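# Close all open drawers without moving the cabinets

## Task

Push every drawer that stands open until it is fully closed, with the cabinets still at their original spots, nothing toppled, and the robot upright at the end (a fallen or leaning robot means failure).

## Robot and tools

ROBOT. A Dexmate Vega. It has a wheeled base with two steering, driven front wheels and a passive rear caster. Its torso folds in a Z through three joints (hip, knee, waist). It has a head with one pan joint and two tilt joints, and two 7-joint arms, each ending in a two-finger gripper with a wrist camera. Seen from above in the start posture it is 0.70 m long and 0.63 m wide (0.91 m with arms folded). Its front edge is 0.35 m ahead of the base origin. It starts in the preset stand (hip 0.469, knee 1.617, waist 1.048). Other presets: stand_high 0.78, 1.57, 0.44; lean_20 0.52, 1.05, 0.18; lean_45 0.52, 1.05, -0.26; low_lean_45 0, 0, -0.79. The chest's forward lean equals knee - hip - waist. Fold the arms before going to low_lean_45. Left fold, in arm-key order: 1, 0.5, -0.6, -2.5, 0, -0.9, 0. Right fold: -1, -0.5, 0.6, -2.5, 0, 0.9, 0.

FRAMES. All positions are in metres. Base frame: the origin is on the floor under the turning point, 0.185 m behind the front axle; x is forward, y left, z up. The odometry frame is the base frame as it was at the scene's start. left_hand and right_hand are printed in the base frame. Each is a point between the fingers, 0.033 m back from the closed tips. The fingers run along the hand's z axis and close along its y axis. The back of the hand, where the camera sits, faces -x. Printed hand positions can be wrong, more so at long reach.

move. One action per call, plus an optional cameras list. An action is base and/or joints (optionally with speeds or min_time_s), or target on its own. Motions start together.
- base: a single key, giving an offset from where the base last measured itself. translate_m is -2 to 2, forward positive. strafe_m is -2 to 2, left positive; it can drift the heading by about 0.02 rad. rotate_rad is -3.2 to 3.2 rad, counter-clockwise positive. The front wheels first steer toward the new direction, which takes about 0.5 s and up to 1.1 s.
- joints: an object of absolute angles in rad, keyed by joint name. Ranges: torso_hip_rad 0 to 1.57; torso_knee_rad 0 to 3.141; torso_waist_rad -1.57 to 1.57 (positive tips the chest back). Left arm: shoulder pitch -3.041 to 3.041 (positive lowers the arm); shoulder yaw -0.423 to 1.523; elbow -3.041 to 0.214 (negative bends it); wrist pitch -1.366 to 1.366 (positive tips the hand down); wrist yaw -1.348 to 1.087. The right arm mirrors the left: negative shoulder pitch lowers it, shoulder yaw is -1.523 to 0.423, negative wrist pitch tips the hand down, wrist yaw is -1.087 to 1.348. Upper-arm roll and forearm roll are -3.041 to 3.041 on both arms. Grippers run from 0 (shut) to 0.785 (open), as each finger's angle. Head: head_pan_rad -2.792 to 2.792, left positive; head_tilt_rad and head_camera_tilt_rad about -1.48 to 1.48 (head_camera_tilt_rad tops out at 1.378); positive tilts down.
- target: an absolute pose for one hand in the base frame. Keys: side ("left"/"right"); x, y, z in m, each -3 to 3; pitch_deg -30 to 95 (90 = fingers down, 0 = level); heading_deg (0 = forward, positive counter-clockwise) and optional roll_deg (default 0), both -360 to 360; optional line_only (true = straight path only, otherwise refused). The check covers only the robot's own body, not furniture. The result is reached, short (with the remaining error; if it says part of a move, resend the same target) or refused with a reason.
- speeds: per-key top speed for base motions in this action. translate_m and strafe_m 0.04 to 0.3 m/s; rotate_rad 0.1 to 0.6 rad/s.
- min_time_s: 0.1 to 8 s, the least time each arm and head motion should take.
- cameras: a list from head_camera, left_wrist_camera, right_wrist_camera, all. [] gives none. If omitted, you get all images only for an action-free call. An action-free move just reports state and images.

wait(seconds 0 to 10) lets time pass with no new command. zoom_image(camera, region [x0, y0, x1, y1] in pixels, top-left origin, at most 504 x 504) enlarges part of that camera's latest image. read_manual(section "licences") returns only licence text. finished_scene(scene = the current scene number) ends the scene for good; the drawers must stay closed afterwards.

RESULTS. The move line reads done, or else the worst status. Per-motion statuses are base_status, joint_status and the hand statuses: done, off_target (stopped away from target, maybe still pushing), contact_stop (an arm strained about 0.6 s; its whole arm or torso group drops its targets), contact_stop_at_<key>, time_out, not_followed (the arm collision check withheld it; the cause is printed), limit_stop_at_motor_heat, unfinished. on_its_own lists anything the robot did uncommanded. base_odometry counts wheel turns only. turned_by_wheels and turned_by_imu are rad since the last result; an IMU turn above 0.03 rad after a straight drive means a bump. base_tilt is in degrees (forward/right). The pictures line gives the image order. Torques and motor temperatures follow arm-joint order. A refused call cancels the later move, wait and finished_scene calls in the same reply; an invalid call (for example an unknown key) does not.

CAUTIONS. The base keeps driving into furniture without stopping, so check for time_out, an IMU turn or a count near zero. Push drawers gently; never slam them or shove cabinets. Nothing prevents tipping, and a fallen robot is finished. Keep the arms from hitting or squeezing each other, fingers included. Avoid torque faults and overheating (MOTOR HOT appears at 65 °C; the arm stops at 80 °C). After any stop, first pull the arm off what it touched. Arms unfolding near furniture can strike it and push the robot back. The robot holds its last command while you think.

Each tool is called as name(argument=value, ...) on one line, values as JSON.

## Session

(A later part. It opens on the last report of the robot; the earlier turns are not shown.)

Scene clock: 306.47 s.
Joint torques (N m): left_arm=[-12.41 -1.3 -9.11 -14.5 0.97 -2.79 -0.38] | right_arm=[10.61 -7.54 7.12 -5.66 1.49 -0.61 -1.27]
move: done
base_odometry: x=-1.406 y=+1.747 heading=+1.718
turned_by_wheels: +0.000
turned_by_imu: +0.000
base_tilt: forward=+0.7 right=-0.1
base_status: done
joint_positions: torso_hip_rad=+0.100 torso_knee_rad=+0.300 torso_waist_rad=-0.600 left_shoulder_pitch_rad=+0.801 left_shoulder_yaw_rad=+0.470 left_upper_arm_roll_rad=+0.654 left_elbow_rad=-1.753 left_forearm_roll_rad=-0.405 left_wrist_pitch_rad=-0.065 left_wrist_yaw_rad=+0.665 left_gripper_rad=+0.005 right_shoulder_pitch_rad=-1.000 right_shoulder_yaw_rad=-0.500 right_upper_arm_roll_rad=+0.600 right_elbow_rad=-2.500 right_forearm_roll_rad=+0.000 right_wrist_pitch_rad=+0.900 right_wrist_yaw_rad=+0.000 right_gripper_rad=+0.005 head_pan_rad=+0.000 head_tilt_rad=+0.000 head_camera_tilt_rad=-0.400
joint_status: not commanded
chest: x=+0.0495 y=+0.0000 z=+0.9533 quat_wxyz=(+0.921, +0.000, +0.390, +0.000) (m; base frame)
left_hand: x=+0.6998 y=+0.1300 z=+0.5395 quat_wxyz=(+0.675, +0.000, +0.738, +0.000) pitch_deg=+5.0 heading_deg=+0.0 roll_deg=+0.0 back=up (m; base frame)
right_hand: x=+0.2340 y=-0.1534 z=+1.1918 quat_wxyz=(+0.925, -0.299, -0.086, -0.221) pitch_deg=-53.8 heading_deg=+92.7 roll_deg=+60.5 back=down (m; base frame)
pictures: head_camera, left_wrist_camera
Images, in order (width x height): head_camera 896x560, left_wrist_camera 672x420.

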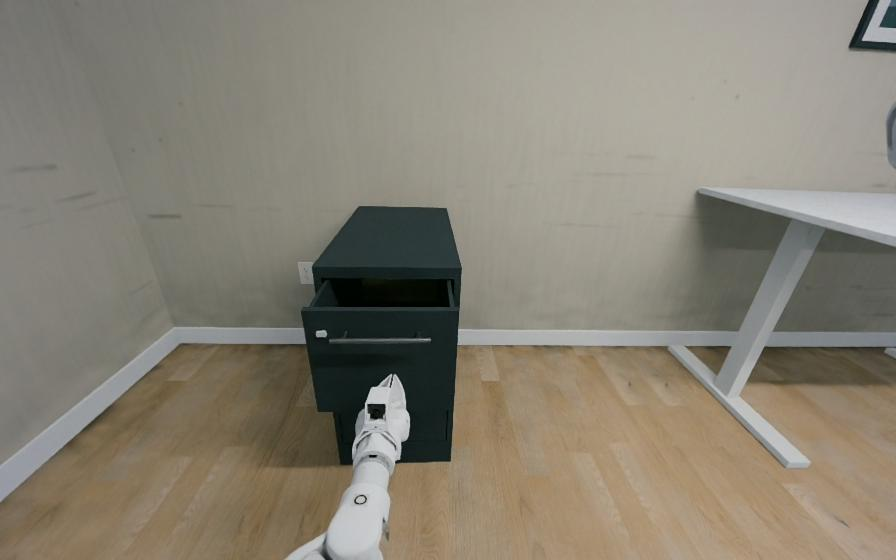

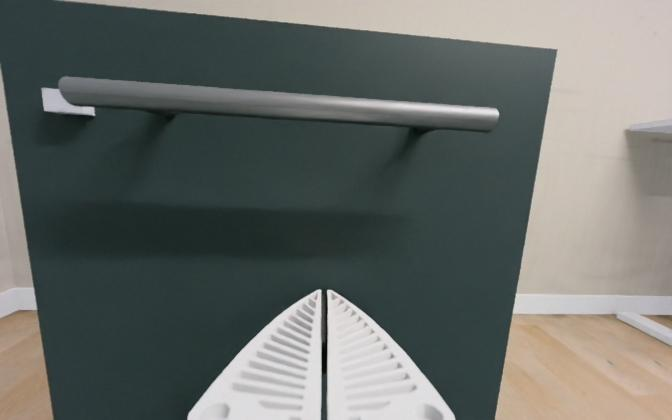

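move(base={"translate_m":0.06}, speeds={"translate_m":0.1}, cameras=["head_camera","left_wrist_camera"])

Scene clock: 313.57 s.
Joint torques (N m): left_arm=[-11.56 -0.71 -9.41 -15.93 1.27 -2.73 -0.31] | right_arm=[10.51 -7.04 7.03 -4.94 1.52 -0.87 -1.22]
move: done
base_odometry: x=-1.415 y=+1.806 heading=+1.718
turned_by_wheels: +0.000
turned_by_imu: +0.000
base_tilt: forward=+0.7 right=+0.0
base_status: done
joint_positions: torso_hip_rad=+0.100 torso_knee_rad=+0.300 torso_waist_rad=-0.600 left_shoulder_pitch_rad=+0.801 left_shoulder_yaw_rad=+0.470 left_upper_arm_roll_rad=+0.654 left_elbow_rad=-1.753 left_forearm_roll_rad=-0.405 left_wrist_pitch_rad=-0.065 left_wrist_yaw_rad=+0.665 left_gripper_rad=+0.005 right_shoulder_pitch_rad=-1.000 right_shoulder_yaw_rad=-0.500 right_upper_arm_roll_rad=+0.600 right_elbow_rad=-2.500 right_forearm_roll_rad=+0.000 right_wrist_pitch_rad=+0.900 right_wrist_yaw_rad=+0.000 right_gripper_rad=+0.005 head_pan_rad=+0.000 head_tilt_rad=+0.000 head_camera_tilt_rad=-0.400
joint_status: not commanded
chest: x=+0.0495 y=+0.0000 z=+0.9533 quat_wxyz=(+0.921, +0.000, +0.390, +0.000) (m; base frame)
left_hand: x=+0.6998 y=+0.1300 z=+0.5395 quat_wxyz=(+0.675, +0.000, +0.738, +0.000) pitch_deg=+5.0 heading_deg=+0.0 roll_deg=+0.0 back=up (m; base frame)
right_hand: x=+0.2339 y=-0.1534 z=+1.1918 quat_wxyz=(+0.925, -0.299, -0.086, -0.221) pitch_deg=-53.8 heading_deg=+92.7 roll_deg=+60.5 back=down (m; base frame)
pictures: head_camera, left_wrist_camera
Images, in order (width x height): head_camera 896x560, left_wrist_camera 672x420.

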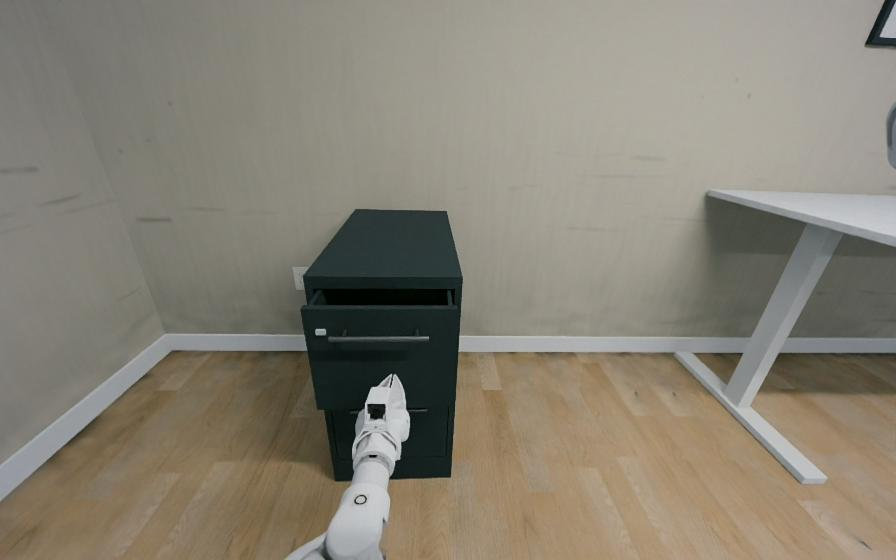

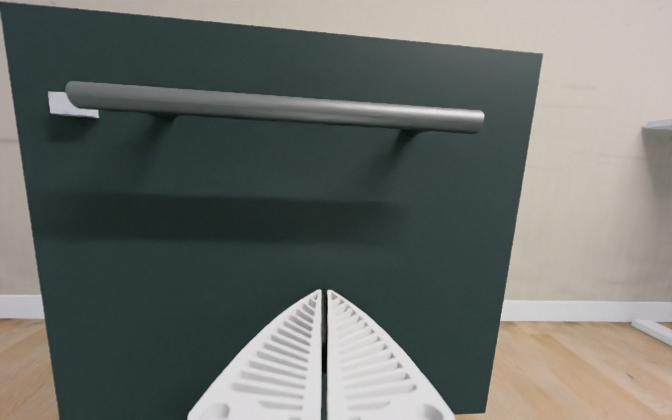

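move(base={"translate_m":0.035}, speeds={"translate_m":0.08}, cameras=["head_camera"])

move(target={"side":"left","x":0.72,"y":0.13,"z":0.54,"pitch_deg":5,"heading_deg":0,"line_only":true}, cameras=["head_camera","left_wrist_camera"])

Scene clock: 319.47 s.
Joint torques (N m): left_arm=[-14.69 -2.72 -9.69 -12.4 0.6 -2.75 -0.53] | right_arm=[11.03 -7.7 7.2 -5.6 1.47 -0.55 -1.26]
move: done
base_odometry: x=-1.421 y=+1.841 heading=+1.718
turned_by_wheels: +0.000
turned_by_imu: +0.000
base_tilt: forward=+0.7 right=-0.1
base_status: done
joint_positions: torso_hip_rad=+0.100 torso_knee_rad=+0.300 torso_waist_rad=-0.600 left_shoulder_pitch_rad=+0.801 left_shoulder_yaw_rad=+0.470 left_upper_arm_roll_rad=+0.654 left_elbow_rad=-1.753 left_forearm_roll_rad=-0.405 left_wrist_pitch_rad=-0.065 left_wrist_yaw_rad=+0.665 left_gripper_rad=+0.005 right_shoulder_pitch_rad=-1.000 right_shoulder_yaw_rad=-0.500 right_upper_arm_roll_rad=+0.600 right_elbow_rad=-2.500 right_forearm_roll_rad=+0.000 right_wrist_pitch_rad=+0.900 right_wrist_yaw_rad=+0.000 right_gripper_rad=+0.005 head_pan_rad=+0.000 head_tilt_rad=+0.000 head_camera_tilt_rad=-0.400
joint_status: not commanded
chest: x=+0.0495 y=+0.0000 z=+0.9533 quat_wxyz=(+0.921, +0.000, +0.390, +0.000) (m; base frame)
left_hand: x=+0.6998 y=+0.1300 z=+0.5395 quat_wxyz=(+0.675, +0.000, +0.738, +0.000) pitch_deg=+5.0 heading_deg=+0.0 roll_deg=+0.0 back=up (m; base frame)
right_hand: x=+0.2339 y=-0.1534 z=+1.1918 quat_wxyz=(+0.925, -0.299, -0.086, -0.221) pitch_deg=-53.8 heading_deg=+92.7 roll_deg=+60.5 back=down (m; base frame)
pictures: head_camera
Images, in order (width x height): head_camera 896x560.

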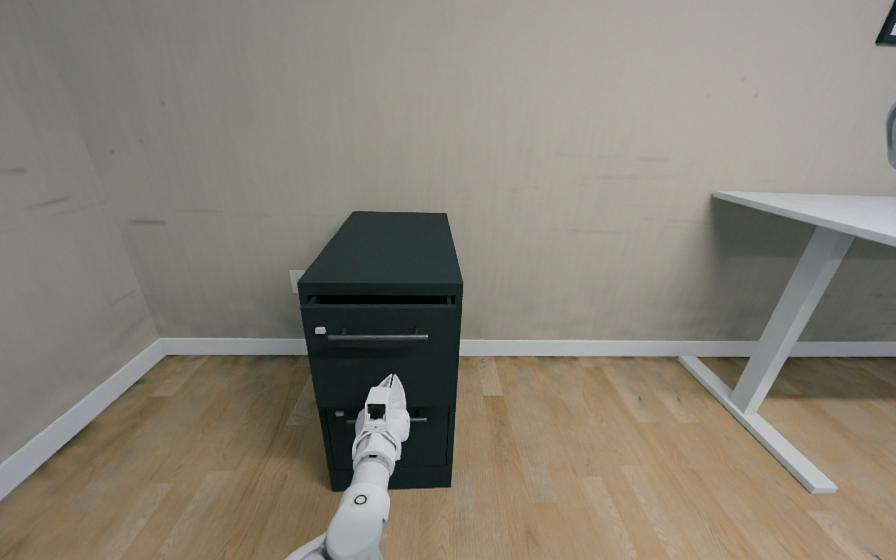

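Scene clock: 320.97 s.
Joint torques (N m): left_arm=[-14.54 -1.83 -11.14 -12.24 0.17 -3.27 -0.26] | right_arm=[10.56 -8.24 7.17 -5.73 1.46 -0.69 -1.18]
move: done
base_odometry: x=-1.421 y=+1.841 heading=+1.718
turned_by_wheels: +0.000
turned_by_imu: +0.000
base_tilt: forward=+0.7 right=+0.0
base_status: not commanded
joint_positions: torso_hip_rad=+0.100 torso_knee_rad=+0.300 torso_waist_rad=-0.600 left_shoulder_pitch_rad=+0.757 left_shoulder_yaw_rad=+0.447 left_upper_arm_roll_rad=+0.654 left_elbow_rad=-1.698 left_forearm_roll_rad=-0.416 left_wrist_pitch_rad=-0.065 left_wrist_yaw_rad=+0.644 left_gripper_rad=+0.005 right_shoulder_pitch_rad=-1.000 right_shoulder_yaw_rad=-0.500 right_upper_arm_roll_rad=+0.600 right_elbow_rad=-2.500 right_forearm_roll_rad=+0.000 right_wrist_pitch_rad=+0.900 right_wrist_yaw_rad=+0.000 right_gripper_rad=+0.005 head_pan_rad=+0.000 head_tilt_rad=+0.000 head_camera_tilt_rad=-0.400
joint_status: not commanded
chest: x=+0.0495 y=+0.0000 z=+0.9533 quat_wxyz=(+0.921, +0.000, +0.390, +0.000) (m; base frame)
left_hand: x=+0.7178 y=+0.1300 z=+0.5395 quat_wxyz=(+0.675, +0.000, +0.738, +0.000) pitch_deg=+5.0 heading_deg=+0.0 roll_deg=+0.0 back=up (m; base frame)
left_hand_status: reached (straight line, planned for 0.5 s): 2 mm and 0.0 deg off.
right_hand: x=+0.2339 y=-0.1534 z=+1.1918 quat_wxyz=(+0.925, -0.299, -0.086, -0.221) pitch_deg=-53.8 heading_deg=+92.7 roll_deg=+60.5 back=down (m; base frame)
pictures: head_camera, left_wrist_camera
Images, in order (width x height): head_camera 896x560, left_wrist_camera 672x420.

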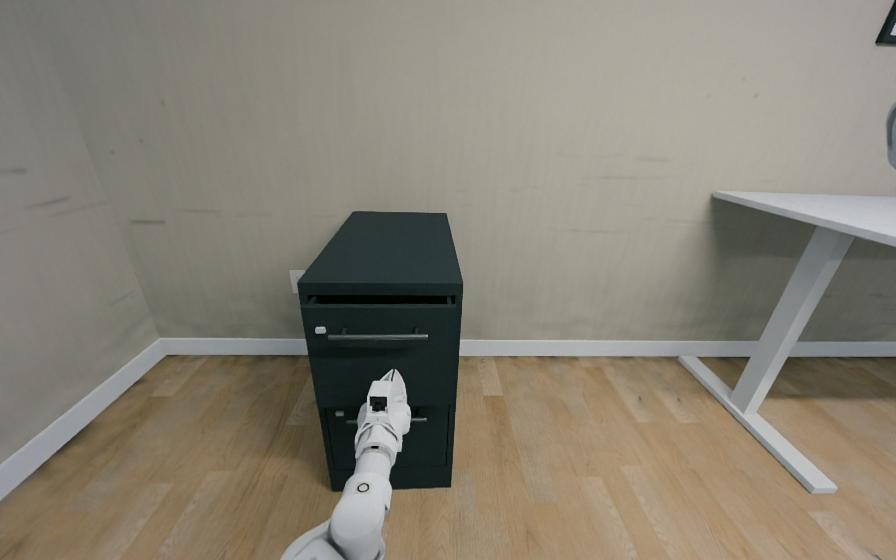

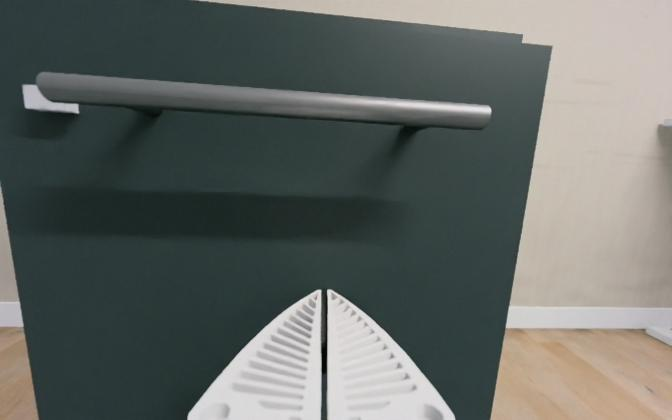

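move(target={"side":"left","x":0.745,"y":0.13,"z":0.54,"pitch_deg":5,"heading_deg":0,"line_only":true}, cameras=["head_camera"])

move(target={"side":"left","x":0.763,"y":0.13,"z":0.54,"pitch_deg":5,"heading_deg":0,"line_only":true}, cameras=["head_camera","left_wrist_camera"])

zoom_image(camera="head_camera", region=[280, 250, 500, 500])

Scene clock: 327.67 s.
Joint torques (N m): left_arm=[-15.02 -3.98 -10.76 -11.49 0.57 -3.74 -0.4] | right_arm=[10.48 -7.91 7.12 -5.7 1.52 -1.47 -1.25]
move: done
base_odometry: x=-1.421 y=+1.841 heading=+1.718
turned_by_wheels: +0.000
turned_by_imu: +0.001
base_tilt: forward=+0.7 right=-0.1
base_status: not commanded
joint_positions: torso_hip_rad=+0.100 torso_knee_rad=+0.300 torso_waist_rad=-0.600 left_shoulder_pitch_rad=+0.693 left_shoulder_yaw_rad=+0.413 left_upper_arm_roll_rad=+0.653 left_elbow_rad=-1.616 left_forearm_roll_rad=-0.429 left_wrist_pitch_rad=-0.069 left_wrist_yaw_rad=+0.613 left_gripper_rad=+0.005 right_shoulder_pitch_rad=-1.000 right_shoulder_yaw_rad=-0.500 right_upper_arm_roll_rad=+0.600 right_elbow_rad=-2.500 right_forearm_roll_rad=+0.000 right_wrist_pitch_rad=+0.900 right_wrist_yaw_rad=+0.000 right_gripper_rad=+0.005 head_pan_rad=+0.000 head_tilt_rad=+0.000 head_camera_tilt_rad=-0.400
joint_status: not commanded
chest: x=+0.0495 y=+0.0000 z=+0.9533 quat_wxyz=(+0.921, +0.000, +0.390, +0.000) (m; base frame)
left_hand: x=+0.7430 y=+0.1300 z=+0.5393 quat_wxyz=(+0.675, +0.000, +0.738, +0.000) pitch_deg=+5.1 heading_deg=+0.0 roll_deg=+0.0 back=up (m; base frame)
left_hand_status: reached (straight line, planned for 0.6 s): 2 mm and 0.1 deg off.
right_hand: x=+0.2339 y=-0.1534 z=+1.1918 quat_wxyz=(+0.925, -0.299, -0.086, -0.221) pitch_deg=-53.8 heading_deg=+92.7 roll_deg=+60.5 back=down (m; base frame)
pictures: head_camera
Images, in order (width x height): head_camera 896x560.

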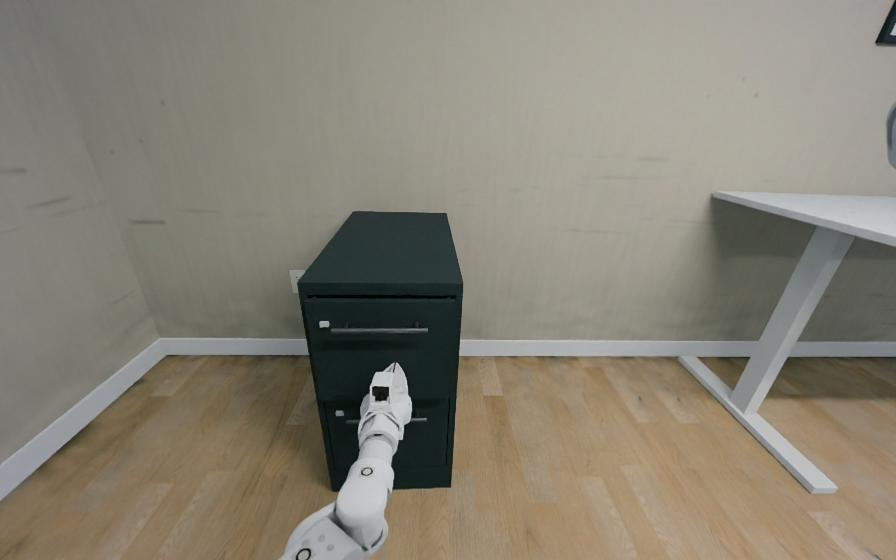

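Scene clock: 329.27 s.
Joint torques (N m): left_arm=[-14.7 -2.53 -8.97 -10.81 1.12 -3.11 -0.82] | right_arm=[10.66 -6.46 7.27 -4.7 1.49 -0.96 -1.33]
move: done
base_odometry: x=-1.421 y=+1.841 heading=+1.718
turned_by_wheels: +0.000
turned_by_imu: +0.000
base_tilt: forward=+0.7 right=-0.1
base_status: not commanded
joint_positions: torso_hip_rad=+0.100 torso_knee_rad=+0.300 torso_waist_rad=-0.600 left_shoulder_pitch_rad=+0.646 left_shoulder_yaw_rad=+0.388 left_upper_arm_roll_rad=+0.653 left_elbow_rad=-1.550 left_forearm_roll_rad=-0.436 left_wrist_pitch_rad=-0.075 left_wrist_yaw_rad=+0.590 left_gripper_rad=+0.005 right_shoulder_pitch_rad=-1.000 right_shoulder_yaw_rad=-0.500 right_upper_arm_roll_rad=+0.600 right_elbow_rad=-2.500 right_forearm_roll_rad=+0.000 right_wrist_pitch_rad=+0.900 right_wrist_yaw_rad=+0.000 right_gripper_rad=+0.005 head_pan_rad=+0.000 head_tilt_rad=+0.000 head_camera_tilt_rad=-0.400
joint_status: not commanded
chest: x=+0.0495 y=+0.0000 z=+0.9533 quat_wxyz=(+0.921, +0.000, +0.390, +0.000) (m; base frame)
left_hand: x=+0.7611 y=+0.1301 z=+0.5394 quat_wxyz=(+0.675, +0.000, +0.738, +0.000) pitch_deg=+5.1 heading_deg=+0.0 roll_deg=+0.0 back=up (m; base frame)
left_hand_status: reached (straight line, planned for 0.6 s): 2 mm and 0.1 deg off.
right_hand: x=+0.2339 y=-0.1534 z=+1.1918 quat_wxyz=(+0.925, -0.299, -0.086, -0.221) pitch_deg=-53.8 heading_deg=+92.7 roll_deg=+60.5 back=down (m; base frame)
pictures: head_camera, left_wrist_camera
Images, in order (width x height): head_camera 896x560, left_wrist_camera 672x420.

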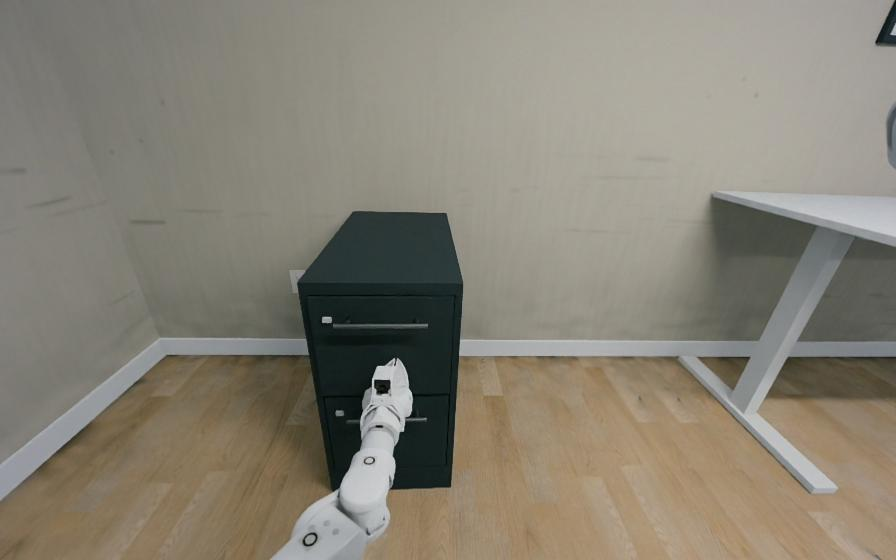

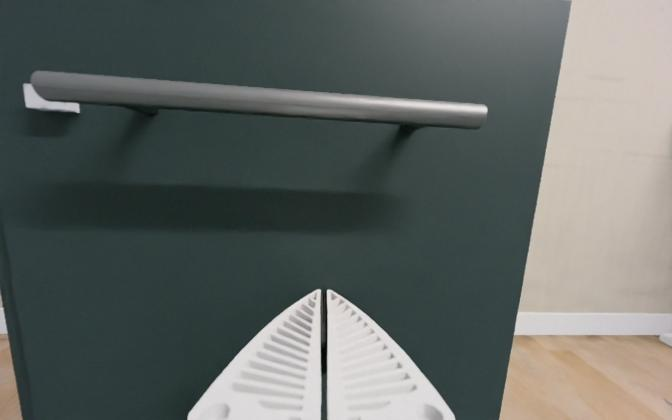

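Scaled by 2.016 from the camera's 896x560 image, which has a finer 960x600 frame.

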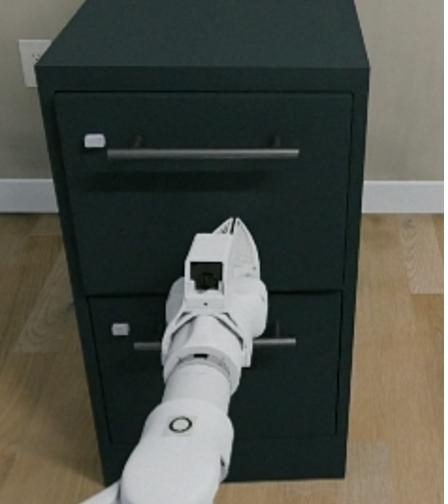

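Looks nearly inset; confirm.

move(target={"side":"left","x":0.777,"y":0.13,"z":0.54,"pitch_deg":5,"heading_deg":0,"line_only":true})

move(target={"side":"left","x":0.789,"y":0.13,"z":0.54,"pitch_deg":5,"heading_deg":0,"line_only":true}, cameras=["head_camera","left_wrist_camera"])

zoom_image(camera="head_camera", region=[280, 250, 500, 500])

Scene clock: 337.63 s.
Joint torques (N m): left_arm=[-32.1 -2.34 -15.02 -13.58 0.18 -4.79 -1.69] | right_arm=[11.32 -7.69 7.14 -5.52 1.57 -0.95 -1.34]
move: done
base_odometry: x=-1.421 y=+1.841 heading=+1.718
turned_by_wheels: +0.000
turned_by_imu: +0.001
base_tilt: forward=+0.7 right=+0.0
base_status: not commanded
joint_positions: torso_hip_rad=+0.100 torso_knee_rad=+0.300 torso_waist_rad=-0.600 left_shoulder_pitch_rad=+0.609 left_shoulder_yaw_rad=+0.366 left_upper_arm_roll_rad=+0.654 left_elbow_rad=-1.495 left_forearm_roll_rad=-0.442 left_wrist_pitch_rad=-0.082 left_wrist_yaw_rad=+0.571 left_gripper_rad=+0.005 right_shoulder_pitch_rad=-1.000 right_shoulder_yaw_rad=-0.500 right_upper_arm_roll_rad=+0.600 right_elbow_rad=-2.500 right_forearm_roll_rad=+0.000 right_wrist_pitch_rad=+0.900 right_wrist_yaw_rad=+0.000 right_gripper_rad=+0.005 head_pan_rad=+0.000 head_tilt_rad=+0.000 head_camera_tilt_rad=-0.400
joint_status: not commanded
chest: x=+0.0495 y=+0.0000 z=+0.9533 quat_wxyz=(+0.921, +0.000, +0.390, +0.000) (m; base frame)
left_hand: x=+0.7749 y=+0.1299 z=+0.5384 quat_wxyz=(+0.675, +0.000, +0.738, +0.000) pitch_deg=+5.1 heading_deg=+0.0 roll_deg=+0.0 back=up (m; base frame)
left_hand_status: reached (straight line, planned for 0.5 s): 3 mm and 0.1 deg off.
right_hand: x=+0.2339 y=-0.1534 z=+1.1918 quat_wxyz=(+0.925, -0.299, -0.086, -0.221) pitch_deg=-53.8 heading_deg=+92.7 roll_deg=+60.5 back=down (m; base frame)
pictures: none

Scene clock: 339.07 s.
Joint torques (N m): left_arm=[-38.66 -0.7 -20.87 -14.51 1.71 -5.08 -0.36] | right_arm=[10.86 -7.77 7.21 -5.5 1.57 -0.87 -1.29]
move: done
base_odometry: x=-1.421 y=+1.841 heading=+1.718
turned_by_wheels: +0.000
turned_by_imu: +0.000
base_tilt: forward=+0.6 right=-0.1
base_status: not commanded
joint_positions: torso_hip_rad=+0.100 torso_knee_rad=+0.300 torso_waist_rad=-0.600 left_shoulder_pitch_rad=+0.577 left_shoulder_yaw_rad=+0.348 left_upper_arm_roll_rad=+0.655 left_elbow_rad=-1.446 left_forearm_roll_rad=-0.446 left_wrist_pitch_rad=-0.089 left_wrist_yaw_rad=+0.555 left_gripper_rad=+0.005 right_shoulder_pitch_rad=-1.000 right_shoulder_yaw_rad=-0.500 right_upper_arm_roll_rad=+0.600 right_elbow_rad=-2.500 right_forearm_roll_rad=+0.000 right_wrist_pitch_rad=+0.900 right_wrist_yaw_rad=+0.000 right_gripper_rad=+0.005 head_pan_rad=+0.000 head_tilt_rad=+0.000 head_camera_tilt_rad=-0.400
joint_status: not commanded
chest: x=+0.0495 y=+0.0000 z=+0.9533 quat_wxyz=(+0.921, +0.000, +0.390, +0.000) (m; base frame)
left_hand: x=+0.7867 y=+0.1295 z=+0.5380 quat_wxyz=(+0.674, +0.001, +0.738, +0.000) pitch_deg=+5.2 heading_deg=+0.0 roll_deg=+0.0 back=up (m; base frame)
left_hand_status: reached (straight line, planned for 0.5 s): 3 mm and 0.2 deg off.
right_hand: x=+0.2339 y=-0.1534 z=+1.1918 quat_wxyz=(+0.925, -0.299, -0.086, -0.221) pitch_deg=-53.8 heading_deg=+92.7 roll_deg=+60.5 back=down (m; base frame)
pictures: head_camera, left_wrist_camera
Images, in order (width x height): head_camera 896x560, left_wrist_camera 672x420.

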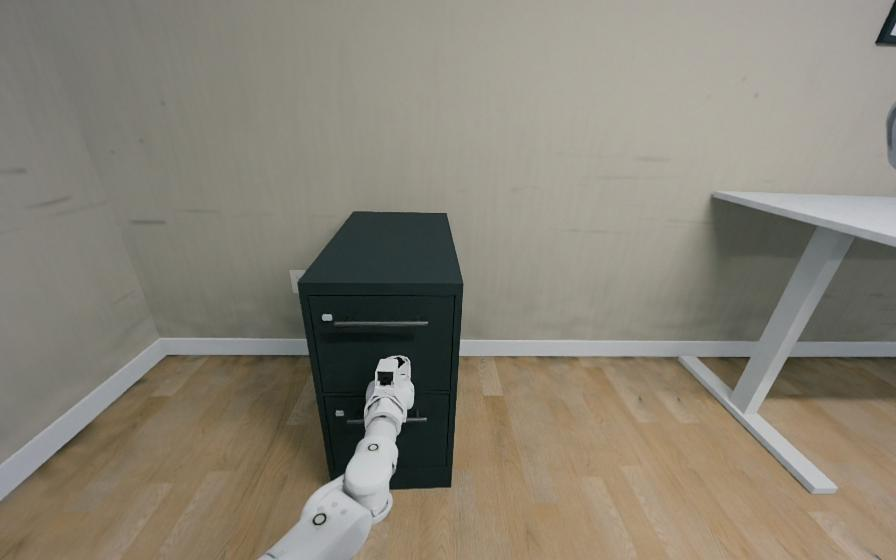

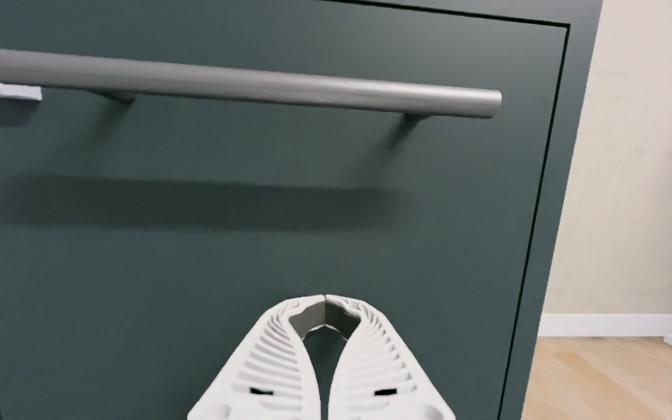

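Scaled by 2.016 from the camera's 896x560 image, which has a finer 960x600 frame.

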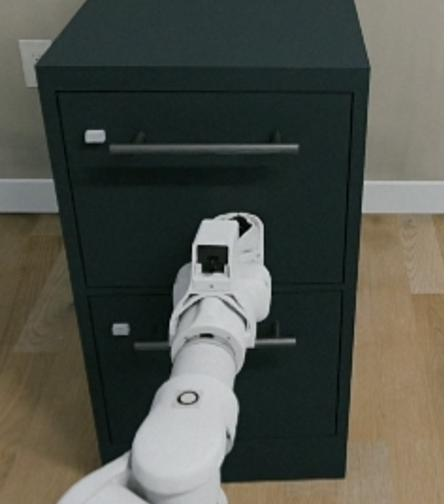

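move(target={"side":"left","x":0.74,"y":0.13,"z":0.54,"pitch_deg":5,"heading_deg":0,"line_only":true})

finished_scene(scene=3)

Scene clock: 344.20 s.
Joint torques (N m): left_arm=[-5.15 1.99 -8.32 -13.69 0.72 -3.3 0.72] | right_arm=[10.38 -7.89 7.14 -5.9 1.51 -0.95 -1.25]
move: done
base_odometry: x=-1.421 y=+1.841 heading=+1.718
turned_by_wheels: +0.000
turned_by_imu: +0.000
base_tilt: forward=+0.7 right=-0.1
base_status: not commanded
joint_positions: torso_hip_rad=+0.100 torso_knee_rad=+0.300 torso_waist_rad=-0.600 left_shoulder_pitch_rad=+0.696 left_shoulder_yaw_rad=+0.416 left_upper_arm_roll_rad=+0.654 left_elbow_rad=-1.621 left_forearm_roll_rad=-0.428 left_wrist_pitch_rad=-0.069 left_wrist_yaw_rad=+0.615 left_gripper_rad=+0.005 right_shoulder_pitch_rad=-1.000 right_shoulder_yaw_rad=-0.500 right_upper_arm_roll_rad=+0.600 right_elbow_rad=-2.500 right_forearm_roll_rad=+0.000 right_wrist_pitch_rad=+0.900 right_wrist_yaw_rad=+0.000 right_gripper_rad=+0.005 head_pan_rad=+0.000 head_tilt_rad=+0.000 head_camera_tilt_rad=-0.400
joint_status: not commanded
chest: x=+0.0495 y=+0.0000 z=+0.9533 quat_wxyz=(+0.921, +0.000, +0.390, +0.000) (m; base frame)
left_hand: x=+0.7415 y=+0.1299 z=+0.5396 quat_wxyz=(+0.675, +0.000, +0.737, +0.000) pitch_deg=+5.0 heading_deg=+0.0 roll_deg=+0.0 back=up (m; base frame)
left_hand_status: reached (straight line, planned for 0.9 s): 2 mm and 0.0 deg off.
right_hand: x=+0.2339 y=-0.1534 z=+1.1918 quat_wxyz=(+0.925, -0.299, -0.086, -0.221) pitch_deg=-53.8 heading_deg=+92.7 roll_deg=+60.5 back=down (m; base frame)
pictures: none

The scene is finished: the task was done.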